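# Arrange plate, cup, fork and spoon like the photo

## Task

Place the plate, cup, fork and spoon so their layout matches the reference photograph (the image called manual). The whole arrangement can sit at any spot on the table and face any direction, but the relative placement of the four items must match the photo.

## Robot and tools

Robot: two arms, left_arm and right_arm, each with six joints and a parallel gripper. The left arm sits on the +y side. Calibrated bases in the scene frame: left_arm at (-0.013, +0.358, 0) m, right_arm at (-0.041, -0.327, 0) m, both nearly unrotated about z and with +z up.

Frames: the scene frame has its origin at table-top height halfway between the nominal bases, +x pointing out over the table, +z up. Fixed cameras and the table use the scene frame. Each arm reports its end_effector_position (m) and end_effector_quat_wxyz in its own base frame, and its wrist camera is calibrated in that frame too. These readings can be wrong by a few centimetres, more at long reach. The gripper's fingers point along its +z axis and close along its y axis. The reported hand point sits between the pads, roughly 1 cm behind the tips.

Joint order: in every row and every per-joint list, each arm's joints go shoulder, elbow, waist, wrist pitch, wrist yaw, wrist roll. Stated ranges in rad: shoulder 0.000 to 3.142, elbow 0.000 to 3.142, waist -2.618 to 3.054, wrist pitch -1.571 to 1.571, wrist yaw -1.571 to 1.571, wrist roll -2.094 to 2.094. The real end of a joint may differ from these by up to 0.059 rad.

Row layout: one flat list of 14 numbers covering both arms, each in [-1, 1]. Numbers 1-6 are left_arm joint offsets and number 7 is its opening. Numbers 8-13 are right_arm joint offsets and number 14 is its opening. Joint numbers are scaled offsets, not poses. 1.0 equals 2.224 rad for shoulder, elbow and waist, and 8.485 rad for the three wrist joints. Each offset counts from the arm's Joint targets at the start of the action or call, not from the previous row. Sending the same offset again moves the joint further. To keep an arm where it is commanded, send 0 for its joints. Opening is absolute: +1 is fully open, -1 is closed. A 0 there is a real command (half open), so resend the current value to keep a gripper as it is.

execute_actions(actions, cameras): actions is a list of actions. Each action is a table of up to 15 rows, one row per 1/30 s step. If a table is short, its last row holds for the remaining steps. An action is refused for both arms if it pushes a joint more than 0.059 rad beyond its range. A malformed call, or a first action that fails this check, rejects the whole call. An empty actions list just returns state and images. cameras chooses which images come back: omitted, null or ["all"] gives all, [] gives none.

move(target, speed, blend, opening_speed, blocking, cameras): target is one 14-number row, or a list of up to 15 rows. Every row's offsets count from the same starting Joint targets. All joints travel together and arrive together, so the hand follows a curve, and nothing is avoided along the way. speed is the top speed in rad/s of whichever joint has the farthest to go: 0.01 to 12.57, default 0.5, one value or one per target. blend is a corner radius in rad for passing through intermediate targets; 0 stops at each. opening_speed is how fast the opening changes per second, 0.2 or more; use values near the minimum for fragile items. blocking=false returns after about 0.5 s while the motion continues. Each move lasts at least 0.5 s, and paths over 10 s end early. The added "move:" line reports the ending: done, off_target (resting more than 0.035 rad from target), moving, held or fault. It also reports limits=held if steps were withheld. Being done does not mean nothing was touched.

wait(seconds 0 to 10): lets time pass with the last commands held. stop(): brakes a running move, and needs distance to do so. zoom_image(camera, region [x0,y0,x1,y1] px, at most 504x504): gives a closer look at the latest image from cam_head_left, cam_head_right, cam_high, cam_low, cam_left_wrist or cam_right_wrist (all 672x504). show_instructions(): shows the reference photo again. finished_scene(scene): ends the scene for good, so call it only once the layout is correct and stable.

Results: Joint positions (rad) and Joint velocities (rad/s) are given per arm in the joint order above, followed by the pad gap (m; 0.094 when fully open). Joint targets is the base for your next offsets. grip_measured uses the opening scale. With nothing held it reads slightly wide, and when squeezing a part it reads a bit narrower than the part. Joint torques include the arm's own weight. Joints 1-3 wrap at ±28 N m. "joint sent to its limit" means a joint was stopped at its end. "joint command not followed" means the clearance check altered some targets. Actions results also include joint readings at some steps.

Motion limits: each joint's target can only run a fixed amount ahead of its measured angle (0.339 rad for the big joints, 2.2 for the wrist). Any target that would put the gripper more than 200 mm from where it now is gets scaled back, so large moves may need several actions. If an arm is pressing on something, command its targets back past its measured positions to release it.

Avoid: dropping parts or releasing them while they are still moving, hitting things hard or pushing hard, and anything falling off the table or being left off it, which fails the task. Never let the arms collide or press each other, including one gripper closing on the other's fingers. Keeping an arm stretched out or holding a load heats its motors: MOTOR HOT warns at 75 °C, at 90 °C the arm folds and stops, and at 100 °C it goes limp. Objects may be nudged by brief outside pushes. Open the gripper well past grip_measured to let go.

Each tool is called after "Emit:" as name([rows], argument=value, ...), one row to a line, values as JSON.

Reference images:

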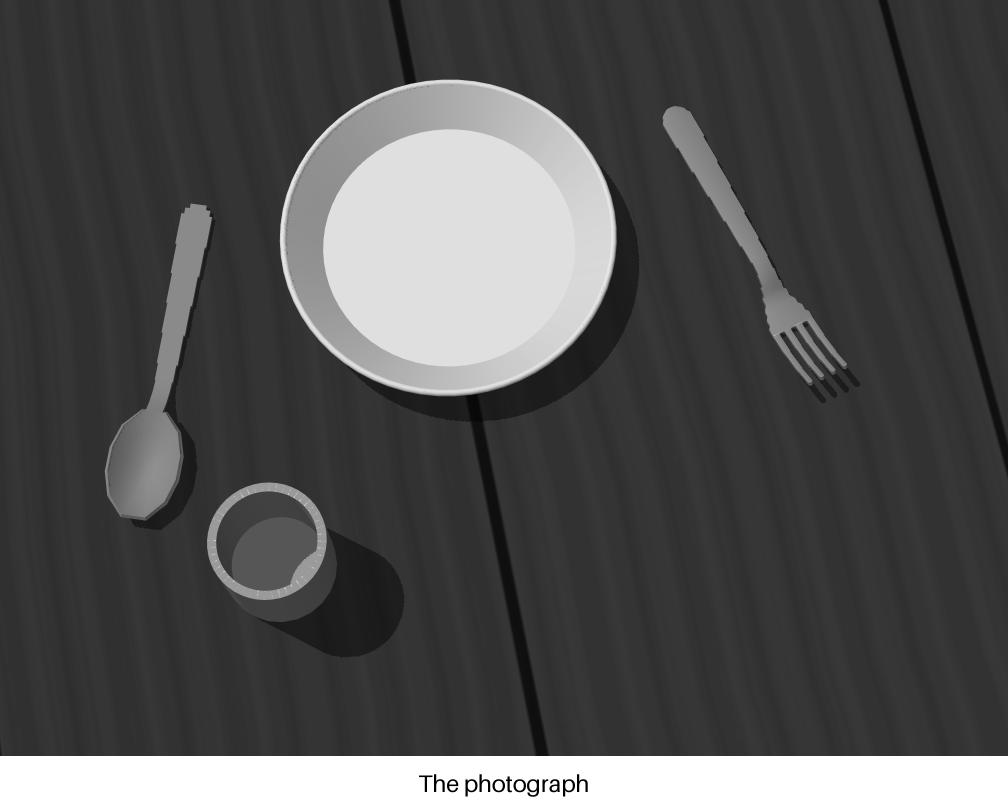

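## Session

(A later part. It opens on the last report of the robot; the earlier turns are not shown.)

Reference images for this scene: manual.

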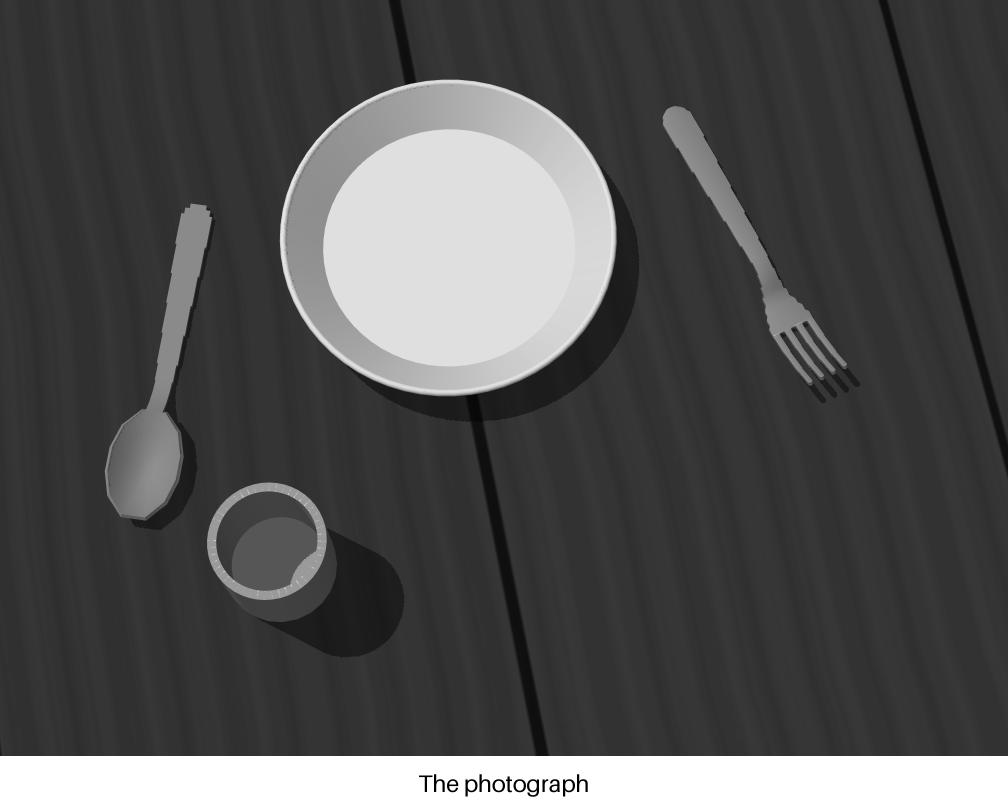

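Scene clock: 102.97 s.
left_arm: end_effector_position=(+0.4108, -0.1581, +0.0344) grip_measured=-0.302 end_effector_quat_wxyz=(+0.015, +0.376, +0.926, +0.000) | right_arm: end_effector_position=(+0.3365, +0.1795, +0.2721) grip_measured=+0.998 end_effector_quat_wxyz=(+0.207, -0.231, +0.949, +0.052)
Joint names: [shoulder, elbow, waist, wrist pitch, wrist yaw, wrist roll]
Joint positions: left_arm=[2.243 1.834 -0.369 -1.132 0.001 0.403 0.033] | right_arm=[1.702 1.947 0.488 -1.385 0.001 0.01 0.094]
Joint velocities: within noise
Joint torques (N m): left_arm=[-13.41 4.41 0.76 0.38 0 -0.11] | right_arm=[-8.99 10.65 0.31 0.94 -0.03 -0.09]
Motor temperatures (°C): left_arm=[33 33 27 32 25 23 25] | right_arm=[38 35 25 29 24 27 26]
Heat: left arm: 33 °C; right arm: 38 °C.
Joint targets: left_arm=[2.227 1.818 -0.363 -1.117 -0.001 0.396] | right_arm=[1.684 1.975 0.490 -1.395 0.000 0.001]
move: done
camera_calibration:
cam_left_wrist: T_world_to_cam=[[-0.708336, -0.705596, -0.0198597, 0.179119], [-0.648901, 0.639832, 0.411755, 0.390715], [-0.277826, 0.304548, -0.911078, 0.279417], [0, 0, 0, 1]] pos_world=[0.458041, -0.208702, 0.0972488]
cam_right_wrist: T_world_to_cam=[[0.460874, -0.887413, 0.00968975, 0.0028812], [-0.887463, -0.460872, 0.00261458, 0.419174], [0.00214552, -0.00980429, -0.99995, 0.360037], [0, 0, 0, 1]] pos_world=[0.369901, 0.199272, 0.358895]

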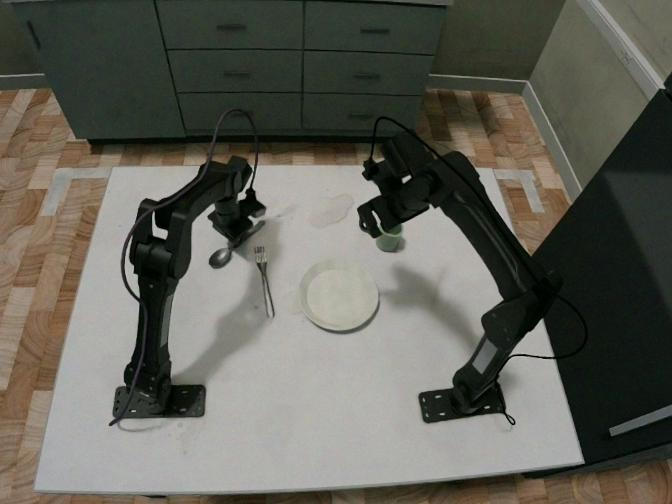

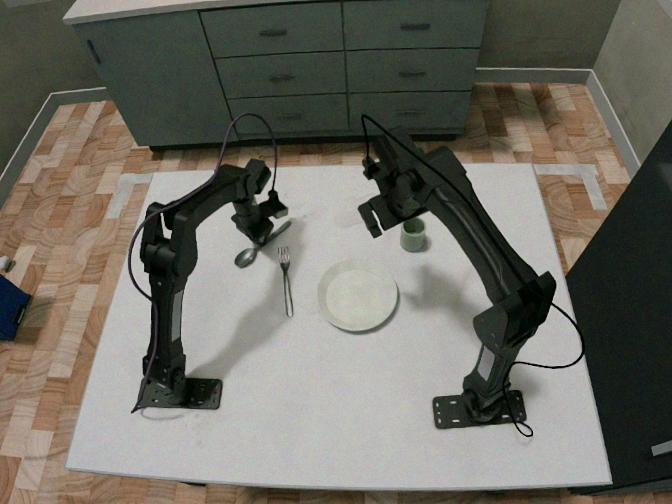

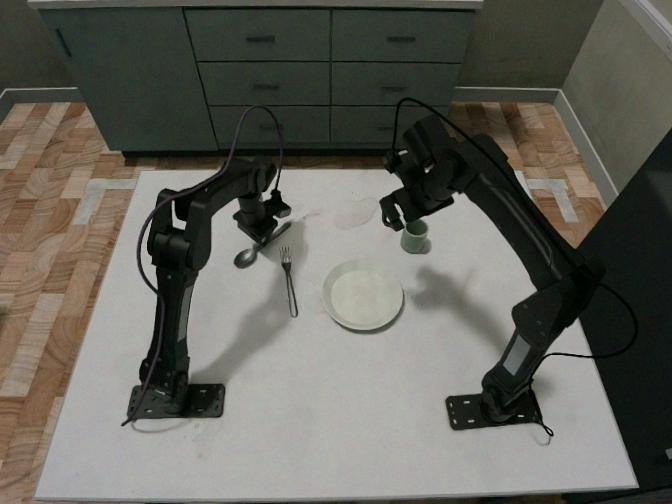

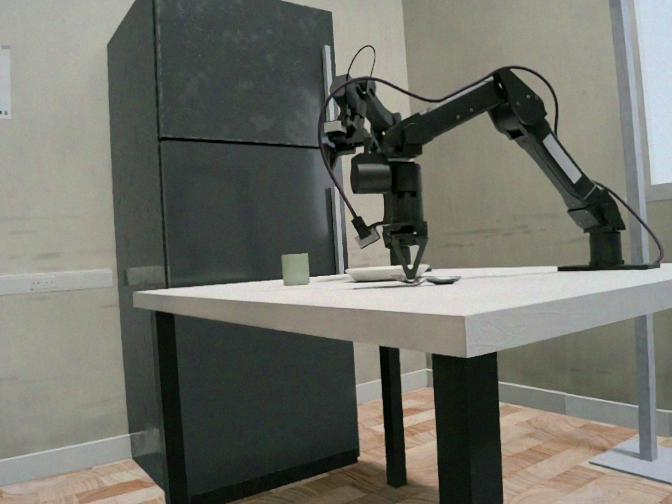

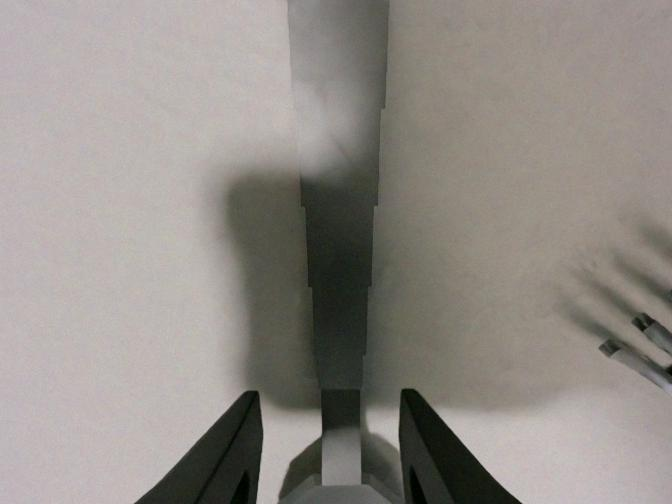

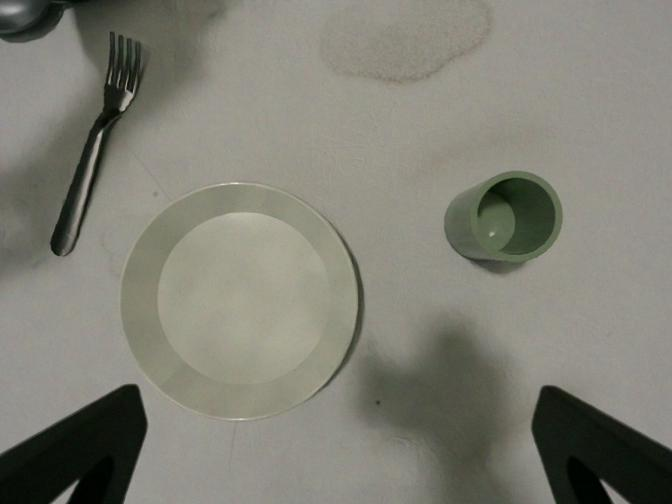

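Emit:
move(target=[0, -0.0153, 0, 0, 0, 0, -0.3, 0, 0, 0, 0, 0, 0, 1.0], speed=0.1)

Emit:
zoom_image(camera="cam_low", region=[385, 250, 465, 300])

Emit:
zoom_image(camera="cam_left_wrist", region=[220, 300, 440, 504])

Scene clock: 104.40 s.
left_arm: end_effector_position=(+0.4025, -0.1549, +0.0262) grip_measured=-0.302 end_effector_quat_wxyz=(+0.000, +0.376, +0.926, +0.000) | right_arm: end_effector_position=(+0.3365, +0.1795, +0.2721) grip_measured=+0.998 end_effector_quat_wxyz=(+0.207, -0.231, +0.949, +0.052)
Joint names: [shoulder, elbow, waist, wrist pitch, wrist yaw, wrist roll]
Joint positions: left_arm=[2.243 1.801 -0.369 -1.129 0.001 0.403 0.033] | right_arm=[1.702 1.947 0.488 -1.385 0.001 0.01 0.094]
Joint velocities: within noise
Joint torques (N m): left_arm=[-13.29 4.27 0.69 0.32 -0.04 -0.09] | right_arm=[-9.09 10.62 0.17 0.95 -0.03 -0.11]
Motor temperatures (°C): left_arm=[34 33 27 32 25 23 25] | right_arm=[38 35 25 29 24 27 26]
Heat: left arm: 34 °C; right arm: 38 °C.
Joint targets: left_arm=[2.227 1.784 -0.363 -1.117 -0.001 0.396] | right_arm=[1.684 1.975 0.490 -1.395 0.000 0.001]
move: done
camera_calibration:
cam_left_wrist: T_world_to_cam=[[-0.708692, -0.705475, -0.00781143, 0.175137], [-0.637179, 0.635252, 0.436414, 0.38057], [-0.302917, 0.31426, -0.899712, 0.280001], [0, 0, 0, 1]] pos_world=[0.451427, -0.206197, 0.0872025]
cam_right_wrist: T_world_to_cam=[[0.460874, -0.887413, 0.00968975, 0.0028812], [-0.887463, -0.460872, 0.00261458, 0.419174], [0.00214552, -0.00980429, -0.99995, 0.360037], [0, 0, 0, 1]] pos_world=[0.369901, 0.199272, 0.358895]

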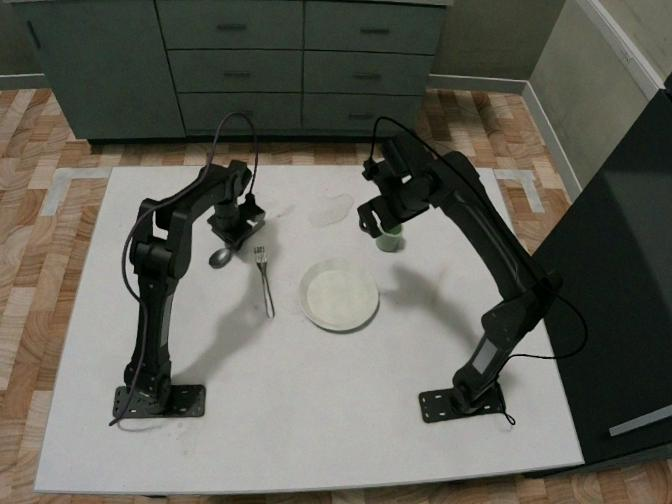

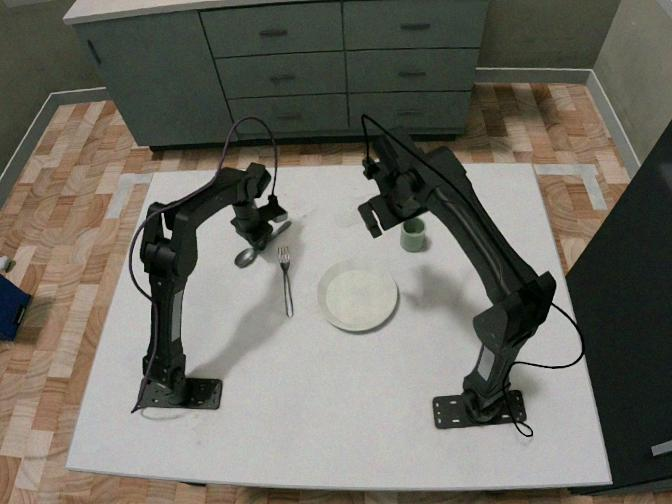

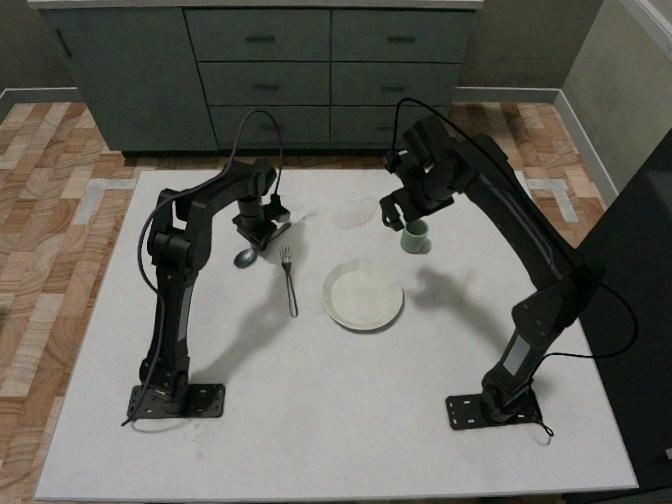

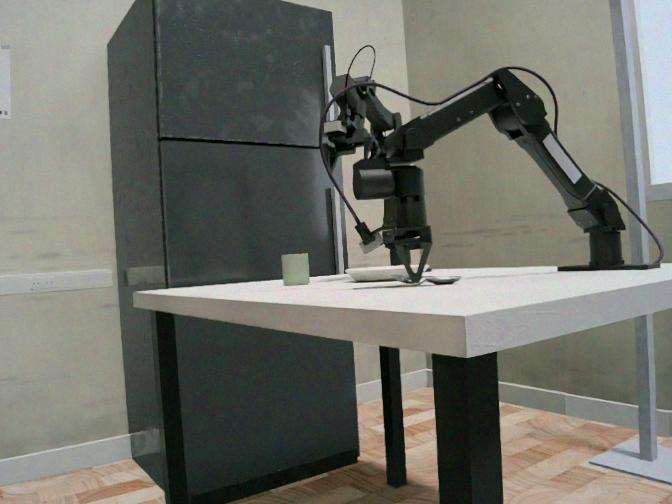

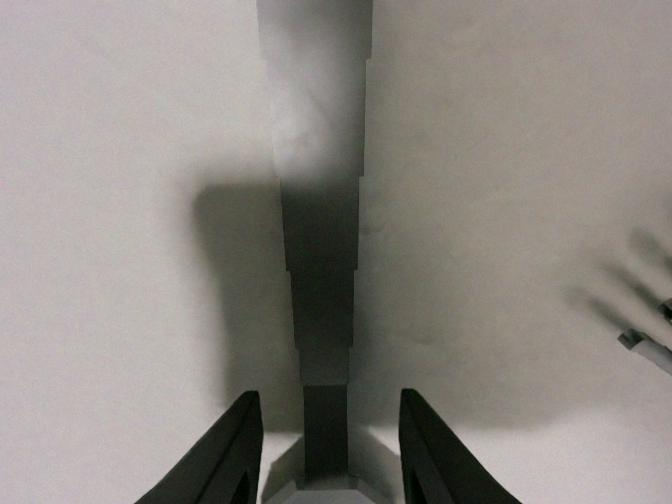

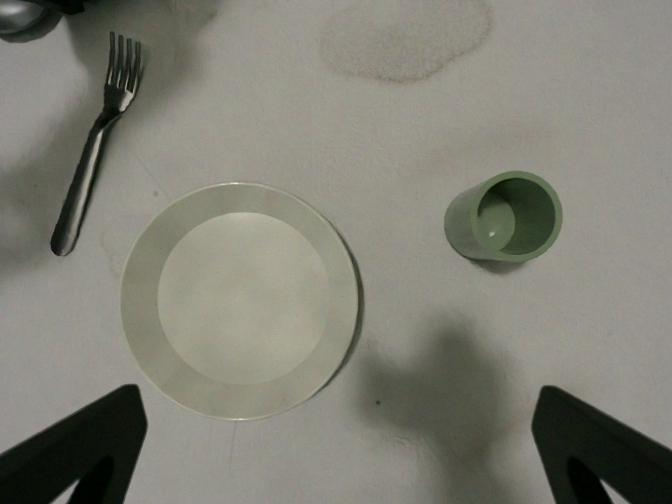

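Scaled by 6.300 from the camera's 672x504 image, which has a finer 960x720 frame.

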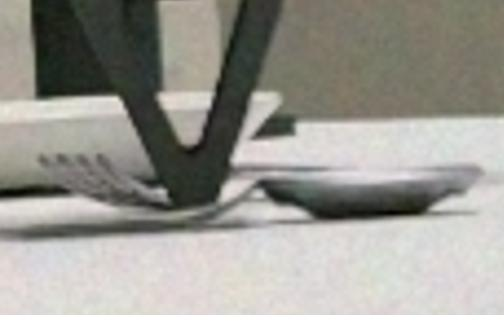

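Scaled by 2.291 from the camera's 672x504 image, which has a finer 960x720 frame.

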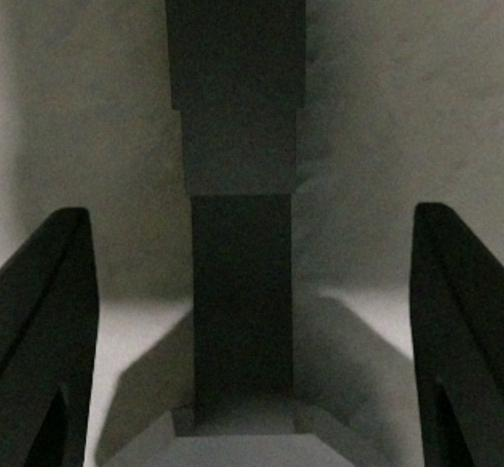

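Emit:
move(target=[0, 0, 0, 0, 0, 0, -1.0, 0, 0, 0, 0, 0, 0, 1.0], speed=0.1, opening_speed=0.8, cameras=["cam_low", "cam_left_wrist"])

Emit:
zoom_image(camera="cam_low", region=[385, 250, 465, 300])

Scene clock: 105.87 s.
left_arm: end_effector_position=(+0.4025, -0.1549, +0.0262) grip_measured=-0.976 end_effector_quat_wxyz=(+0.000, +0.376, +0.927, +0.000) | right_arm: end_effector_position=(+0.3365, +0.1795, +0.2721) grip_measured=+0.998 end_effector_quat_wxyz=(+0.207, -0.231, +0.949, +0.052)
Joint names: [shoulder, elbow, waist, wrist pitch, wrist yaw, wrist roll]
Joint positions: left_arm=[2.243 1.801 -0.369 -1.129 0.001 0.402 0.001] | right_arm=[1.702 1.947 0.488 -1.385 0.001 0.01 0.094]
Joint velocities: within noise
Joint torques (N m): left_arm=[-12.96 4.14 0.68 0.32 -0.05 -0.1] | right_arm=[-9.05 10.62 0.16 0.94 -0.04 -0.1]
Motor temperatures (°C): left_arm=[35 33 27 32 25 23 25] | right_arm=[38 35 25 29 24 27 26]
Heat: left arm: 35 °C; right arm: 38 °C.
Joint targets: left_arm=[2.227 1.784 -0.363 -1.117 -0.001 0.396] | right_arm=[1.684 1.975 0.490 -1.395 0.000 0.001]
move: done
camera_calibration:
cam_left_wrist: T_world_to_cam=[[-0.708448, -0.705721, -0.00774291, 0.175041], [-0.637359, 0.635033, 0.436472, 0.380665], [-0.30311, 0.314153, -0.899685, 0.280095], [0, 0, 0, 1]] pos_world=[0.451527, -0.206197, 0.0872026]
Images, in order (width x height): cam_low 672x504, cam_left_wrist 672x504.

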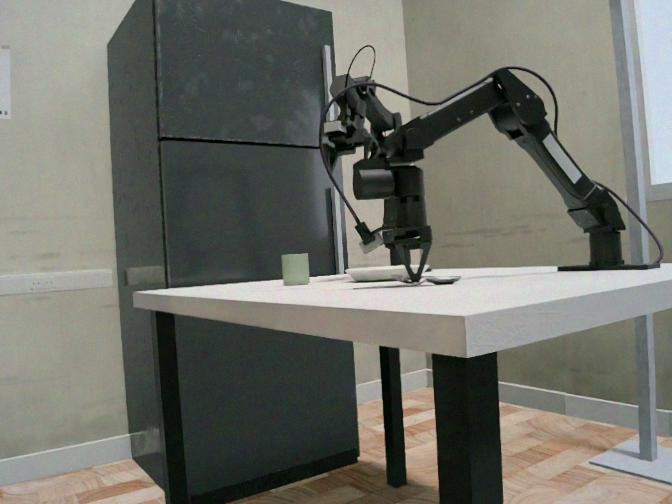

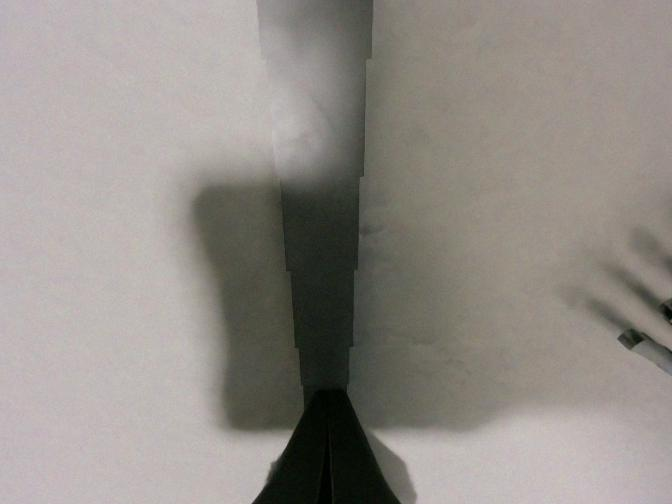

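Scaled by 6.300 from the camera's 672x504 image, which has a finer 960x720 frame.

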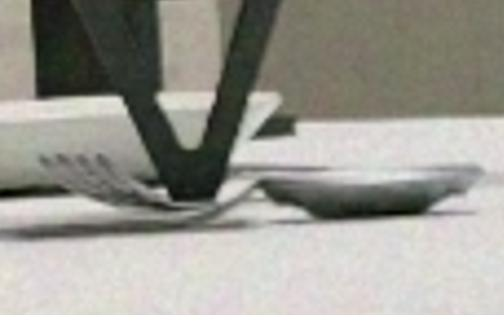

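Emit:
move([
  [0, 0, 0, 0, 0, 0, -0.3, 0, 0, 0, 0, 0, 0, 1.0],
  [0, -0.0078, 0, 0, 0, 0, -0.3, 0, 0, 0, 0, 0, 0, 1.0],
], speed=0.08, cameras=["cam_low", "cam_left_wrist"])

Emit:
zoom_image(camera="cam_low", region=[385, 250, 465, 300])

Scene clock: 107.80 s.
left_arm: end_effector_position=(+0.3977, -0.1530, +0.0220) grip_measured=-0.302 end_effector_quat_wxyz=(-0.009, +0.376, +0.927, -0.001) | right_arm: end_effector_position=(+0.3365, +0.1795, +0.2721) grip_measured=+0.998 end_effector_quat_wxyz=(+0.207, -0.231, +0.949, +0.052)
Joint names: [shoulder, elbow, waist, wrist pitch, wrist yaw, wrist roll]
Joint positions: left_arm=[2.243 1.784 -0.369 -1.129 0.001 0.402 0.033] | right_arm=[1.702 1.947 0.488 -1.385 0.001 0.01 0.094]
Joint velocities: within noise
Joint torques (N m): left_arm=[-13.37 4.22 0.79 0.26 -0.03 -0.09] | right_arm=[-9.03 10.62 0.28 0.96 -0.01 -0.1]
Motor temperatures (°C): left_arm=[35 33 27 32 25 23 25] | right_arm=[38 35 25 29 24 27 26]
Heat: left arm: 35 °C; right arm: 38 °C.
Joint targets: left_arm=[2.227 1.767 -0.363 -1.117 -0.001 0.395] | right_arm=[1.684 1.975 0.490 -1.395 0.000 0.001]
move: done
camera_calibration:
cam_left_wrist: T_world_to_cam=[[-0.70826, -0.705951, -0.00103993, 0.172682], [-0.630681, 0.63208, 0.450241, 0.374861], [-0.317191, 0.319544, -0.892906, 0.28058], [0, 0, 0, 1]] pos_world=[0.447719, -0.204695, 0.0819331]
Images, in order (width x height): cam_low 672x504, cam_left_wrist 672x504.

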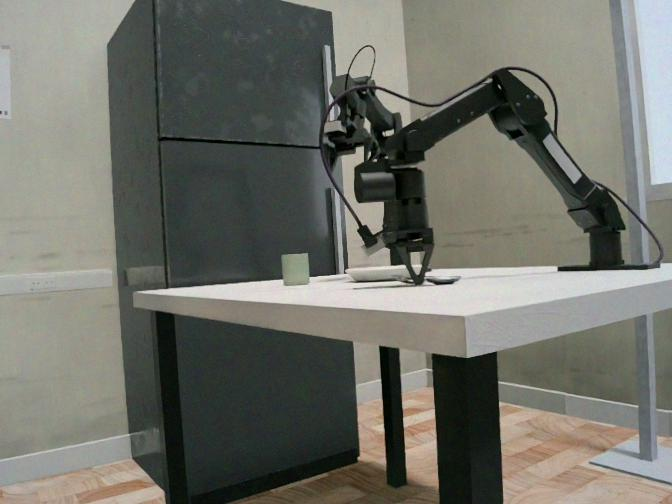

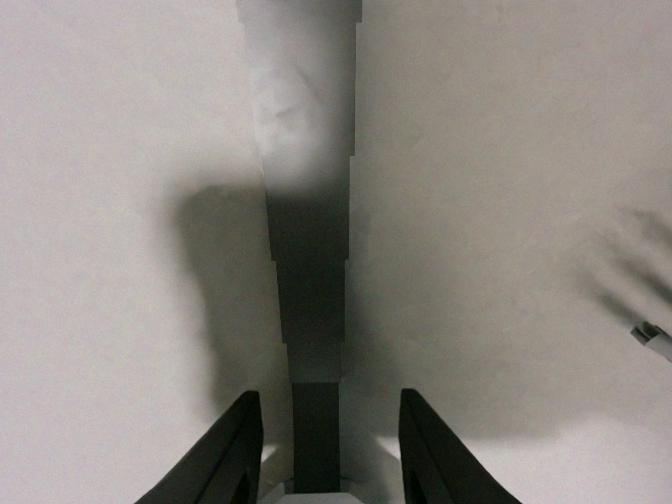

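Scaled by 6.300 from the camera's 672x504 image, which has a finer 960x720 frame.

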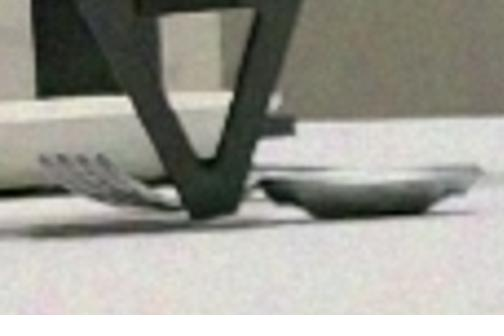

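Emit:
move(target=[0, 0, 0, 0, 0, 0, -1.0, 0, 0, 0, 0, 0, 0, 1.0], speed=0.1, opening_speed=0.8, cameras=["cam_low", "cam_left_wrist"])

Emit:
zoom_image(camera="cam_low", region=[385, 250, 465, 300])

Scene clock: 109.20 s.
left_arm: end_effector_position=(+0.3979, -0.1529, +0.0220) grip_measured=-0.859 end_effector_quat_wxyz=(-0.008, +0.376, +0.927, +0.000) | right_arm: end_effector_position=(+0.3365, +0.1795, +0.2721) grip_measured=+0.998 end_effector_quat_wxyz=(+0.207, -0.231, +0.949, +0.052)
Joint names: [shoulder, elbow, waist, wrist pitch, wrist yaw, wrist roll]
Joint positions: left_arm=[2.243 1.784 -0.369 -1.129 0 0.401 0.007] | right_arm=[1.702 1.947 0.488 -1.385 0.001 0.01 0.094]
Joint velocities: within noise
Joint torques (N m): left_arm=[-13.03 4.27 0.69 0.3 0.01 -0.07] | right_arm=[-9.09 10.61 0.27 0.95 -0.03 -0.12]
Motor temperatures (°C): left_arm=[36 33 27 32 25 23 25] | right_arm=[38 35 25 29 24 27 26]
Heat: left arm: 36 °C; right arm: 38 °C.
Joint targets: left_arm=[2.227 1.767 -0.363 -1.117 0.000 0.395] | right_arm=[1.684 1.975 0.490 -1.395 0.000 0.001]
move: done
camera_calibration:
cam_left_wrist: T_world_to_cam=[[-0.707432, -0.706778, -0.00217954, 0.172517], [-0.631758, 0.630954, 0.45031, 0.375109], [-0.316894, 0.319941, -0.89287, 0.280524], [0, 0, 0, 1]] pos_world=[0.447918, -0.204496, 0.0819324]
Images, in order (width x height): cam_low 672x504, cam_left_wrist 672x504.

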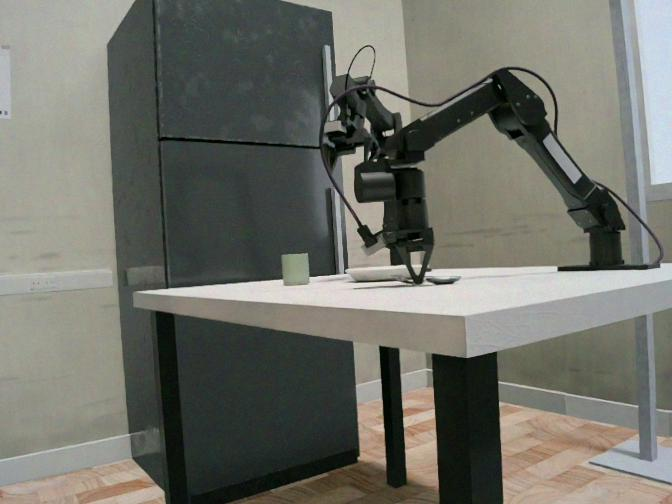

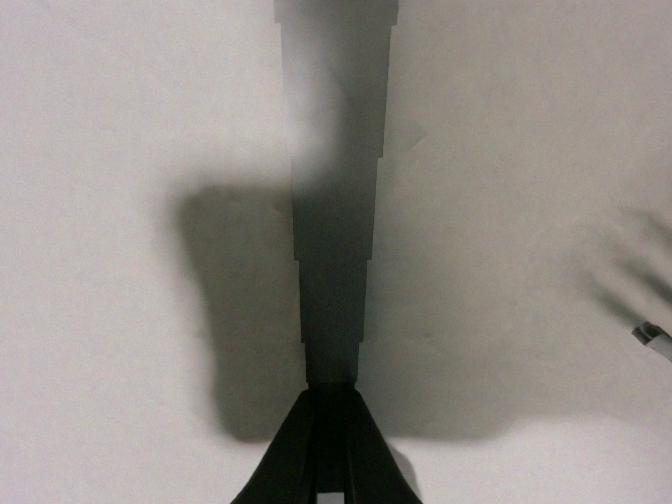

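Scaled by 6.300 from the camera's 672x504 image, which has a finer 960x720 frame.

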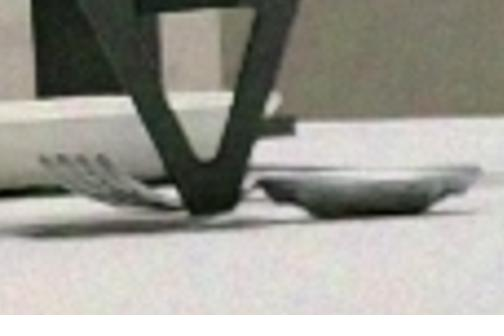

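Emit:
move([
  [-0.0211, 0.0598, 0, -0.0169, 0, 0, -1.0, 0, 0, 0, 0, 0, 0, 1.0],
  [-0.1439, -0.0742, -0.4735, -0.0183, 0, -0.0271, -1.0, 0, 0, 0, 0, 0, 0, 1.0],
], speed=[0.25, 0.7], blend=[0.03, 0])

Scene clock: 113.40 s.
left_arm: end_effector_position=(+0.0773, -0.3633, +0.1020) grip_measured=-0.875 end_effector_quat_wxyz=(+0.016, +0.676, +0.737, -0.004) | right_arm: end_effector_position=(+0.3016, +0.1846, +0.2616) grip_measured=+1.000 end_effector_quat_wxyz=(+0.143, -0.272, +0.949, +0.065)
Joint names: [shoulder, elbow, waist, wrist pitch, wrist yaw, wrist roll]
Joint positions: left_arm=[1.928 1.625 -1.37 -1.238 -0.012 0.114 0.006] | right_arm=[1.702 1.947 0.517 -1.505 -0.059 -0.033 0.094]
Joint velocities: within noise
Joint torques (N m): left_arm=[-11.51 3.7 -4.52 -0.2 0.13 0.54] | right_arm=[-8.92 10.37 -2.04 1.89 0.56 0.3]
Motor temperatures (°C): left_arm=[37 33 27 32 25 23 26] | right_arm=[38 35 25 29 24 27 26]
Heat: left arm: 37 °C; right arm: 38 °C.
Joint targets: left_arm=[1.907 1.601 -1.416 -1.272 -0.001 0.165] | right_arm=[1.684 1.975 0.490 -1.395 0.000 0.001]
move: off_target (left_arm, right_arm); left_arm: the wrist roll is farthest, 0.051 rad from its target; right_arm: the wrist pitch is farthest, 0.110 rad from its target
camera_calibration:
cam_left_wrist: T_world_to_cam=[[-0.997129, -0.0714361, -0.0251115, 0.0526239], [-0.0754444, 0.908928, 0.410071, 0.331428], [-0.00646936, 0.410788, -0.911708, 0.328646], [0, 0, 0, 1]] pos_world=[0.0796033, -0.432489, 0.165042]
cam_right_wrist: T_world_to_cam=[[0.537829, -0.8424, -0.0331914, 0.00332074], [-0.834595, -0.537583, 0.120231, 0.35796], [-0.119125, -0.0369621, -0.992191, 0.389233], [0, 0, 0, 1]] pos_world=[0.343334, 0.209618, 0.343266]

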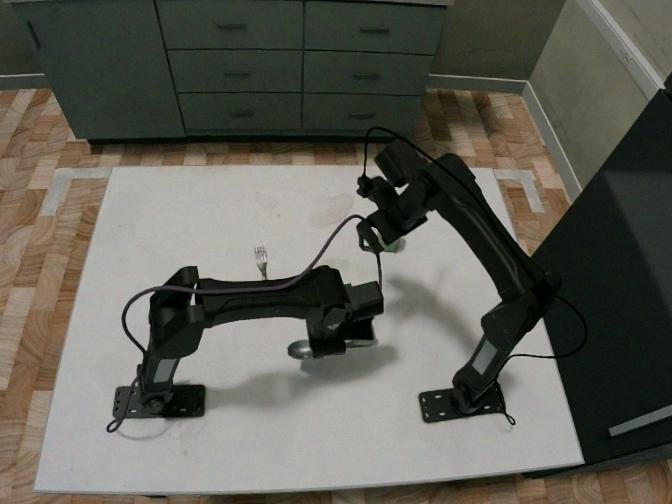

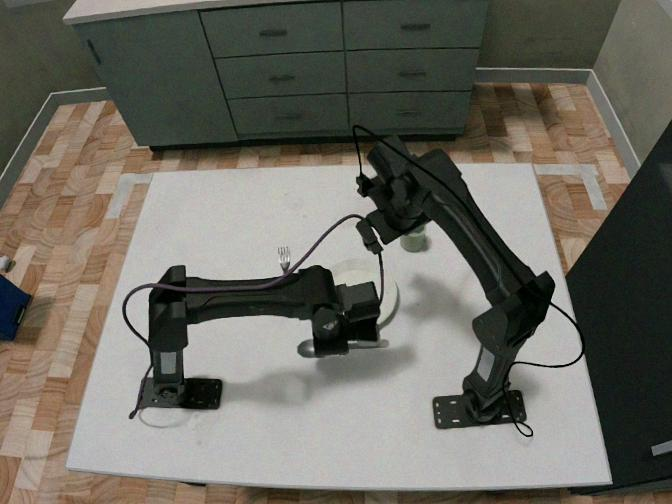

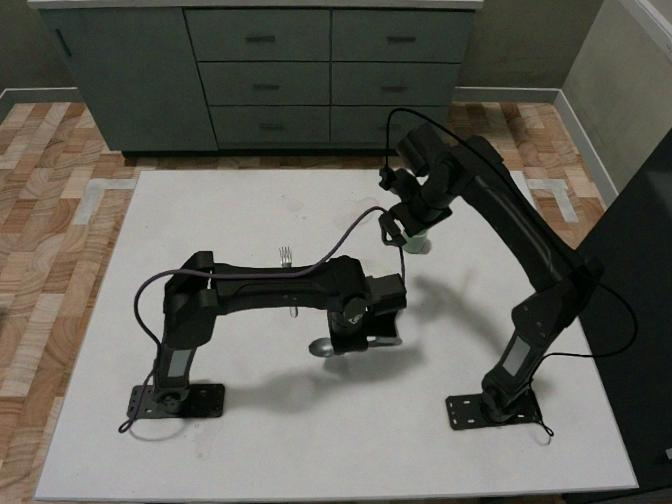

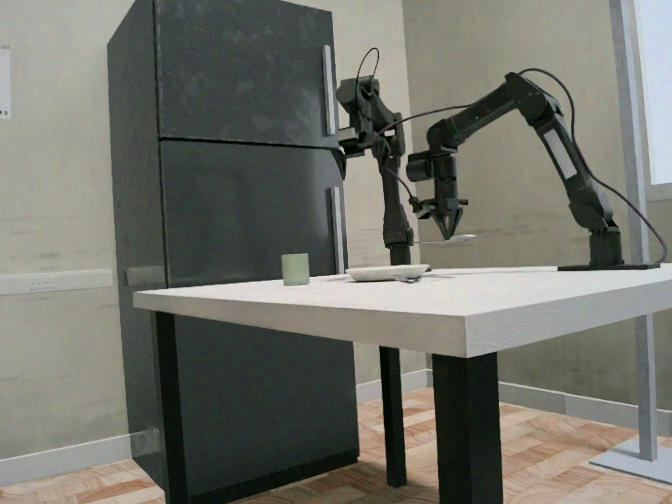

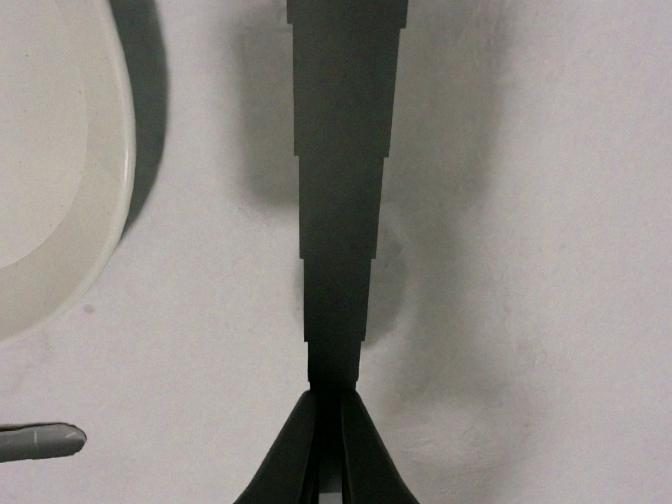

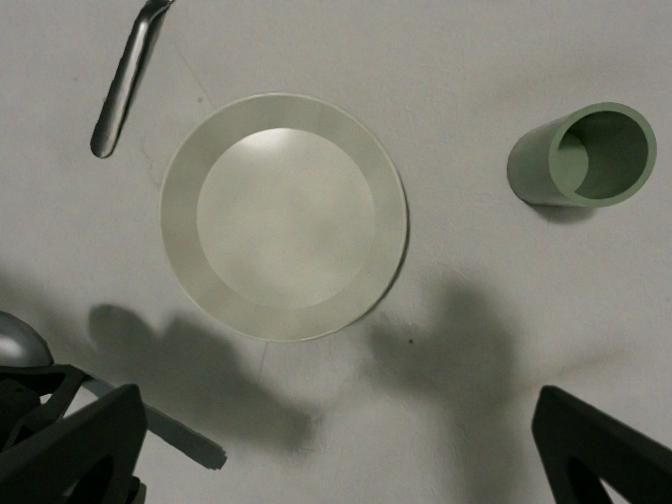

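Emit:
zoom_image(camera="cam_high", region=[300, 120, 520, 380])

Emit:
zoom_image(camera="cam_low", region=[300, 40, 520, 290])

Emit:
zoom_image(camera="cam_head_left", region=[270, 120, 480, 380])

Scaled by 1.938 from the camera's 672x504 image, which has a finer 960x720 frame.

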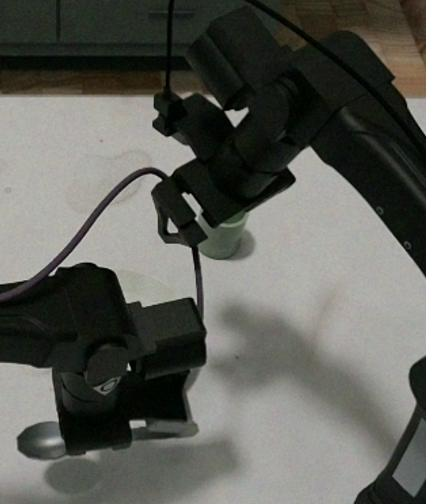

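Scaled by 2.016 from the camera's 672x504 image, which has a finer 960x720 frame.

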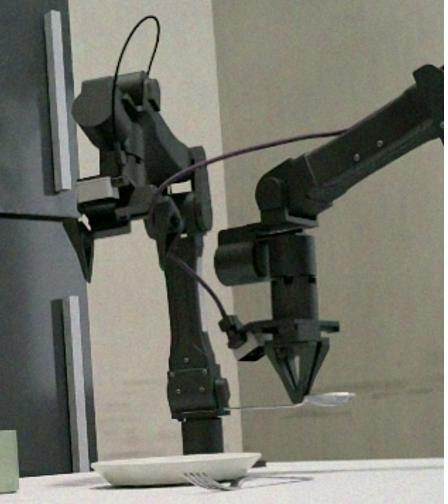

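Scaled by 1.938 from the camera's 672x504 image, which has a finer 960x720 frame.

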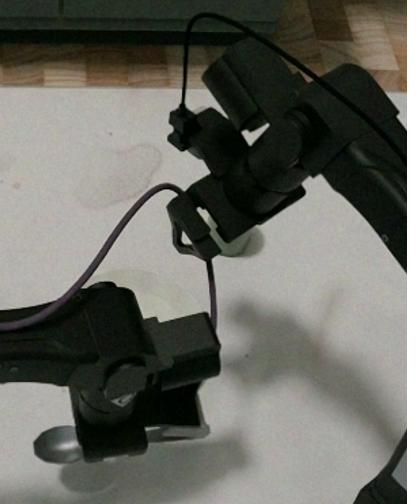

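Emit:
move(target=[0, 0, 0.2770, 0, 0, 0, -1.0, 0, 0, 0, 0, 0, 0, 1.0], speed=0.4)

Emit:
zoom_image(camera="cam_high", region=[200, 120, 520, 380])

Scene clock: 118.40 s.
left_arm: end_effector_position=(+0.2553, -0.2594, +0.0995) grip_measured=-0.875 end_effector_quat_wxyz=(+0.001, +0.464, +0.886, +0.002) | right_arm: end_effector_position=(+0.3345, +0.1824, +0.2719) grip_measured=+1.000 end_effector_quat_wxyz=(+0.206, -0.241, +0.947, +0.054)
Joint names: [shoulder, elbow, waist, wrist pitch, wrist yaw, wrist roll]
Joint positions: left_arm=[1.928 1.616 -0.799 -1.258 -0.005 0.166 0.006] | right_arm=[1.702 1.947 0.494 -1.386 -0.005 -0.004 0.094]
Joint velocities: within noise
Joint torques (N m): left_arm=[-11.17 4.56 0.17 0.03 0.05 0.03] | right_arm=[-9.1 10.67 -0.24 0.98 0.03 0.03]
Motor temperatures (°C): left_arm=[36 33 27 31 25 23 26] | right_arm=[38 35 25 30 24 27 26]
Heat: left arm: 36 °C; right arm: 38 °C.
Joint targets: left_arm=[1.907 1.601 -0.800 -1.272 -0.001 0.166] | right_arm=[1.684 1.975 0.490 -1.395 0.000 0.000]
move: done
camera_calibration:
cam_left_wrist: T_world_to_cam=[[-0.830822, -0.556356, -0.0142277, 0.0681841], [-0.505907, 0.744336, 0.435915, 0.316098], [-0.231934, 0.369366, -0.899875, 0.3304], [0, 0, 0, 1]] pos_world=[0.293196, -0.319387, 0.160497]
cam_right_wrist: T_world_to_cam=[[0.480113, -0.877149, 0.0100386, -0.0019386], [-0.877206, -0.480093, 0.00447575, 0.418234], [0.00089355, -0.0109548, -0.99994, 0.360571], [0, 0, 0, 1]] pos_world=[0.367486, 0.20304, 0.358697]

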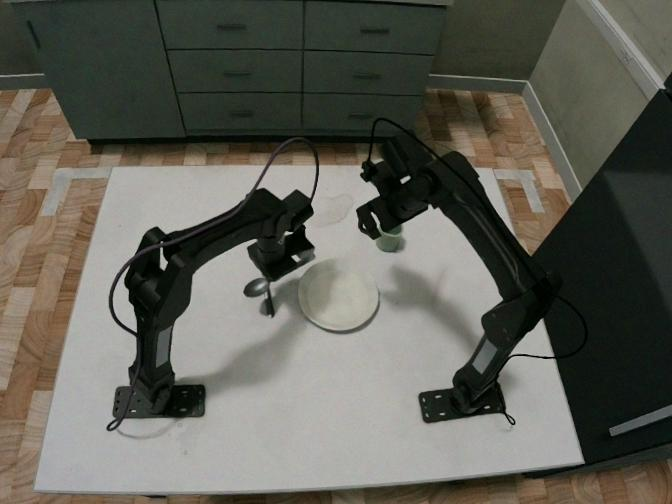

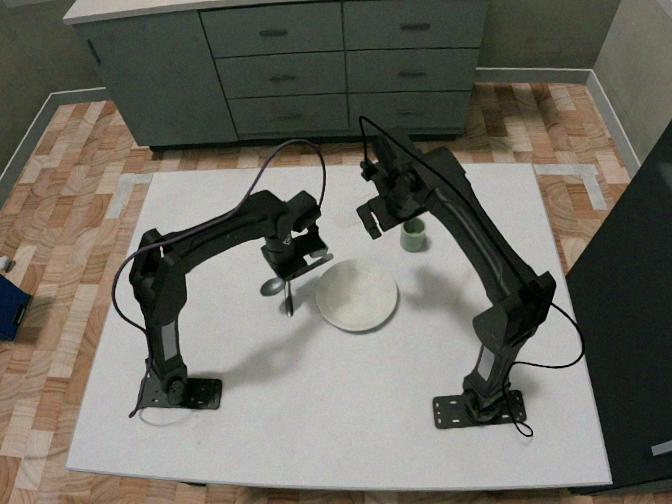

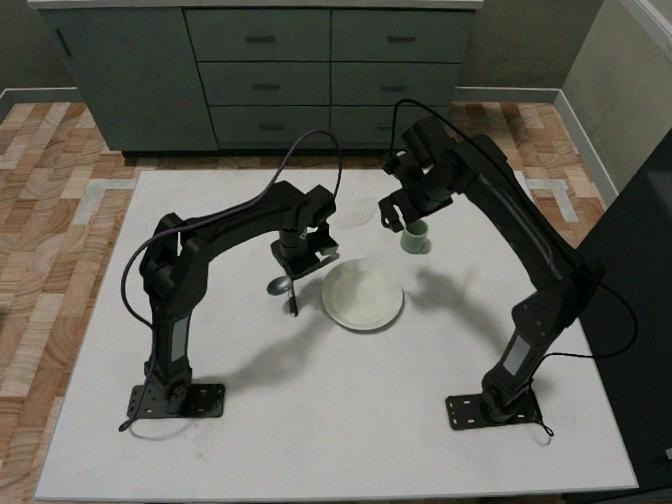

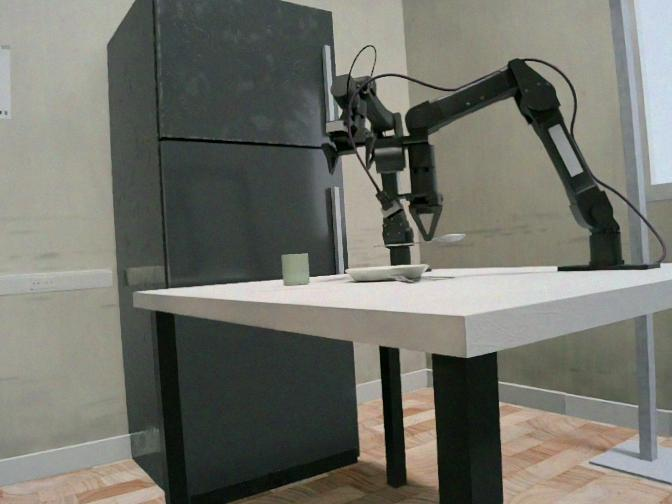

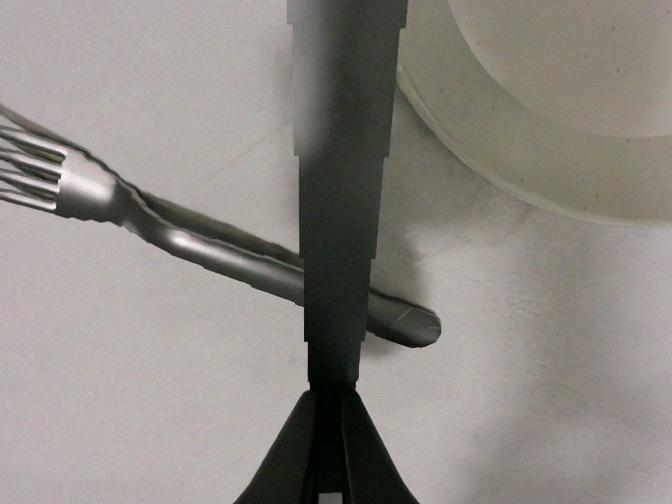

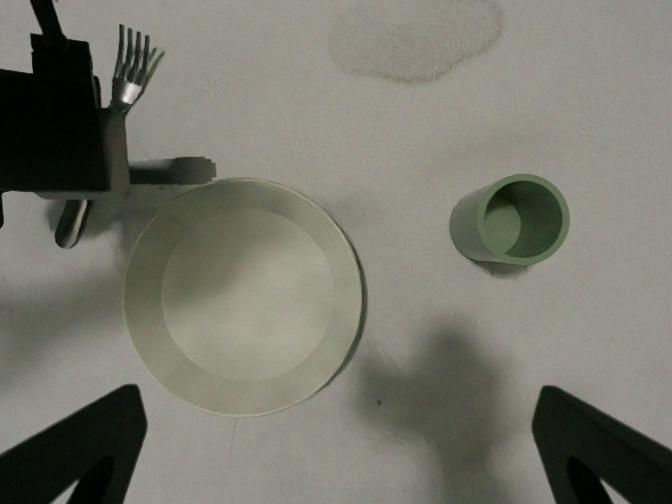

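Scaled by 1.575 from the camera's 672x504 image, which has a finer 960x720 frame.

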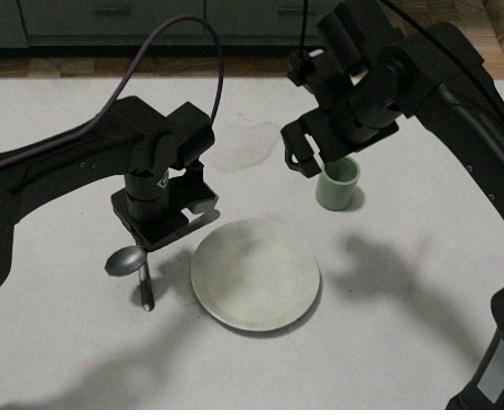

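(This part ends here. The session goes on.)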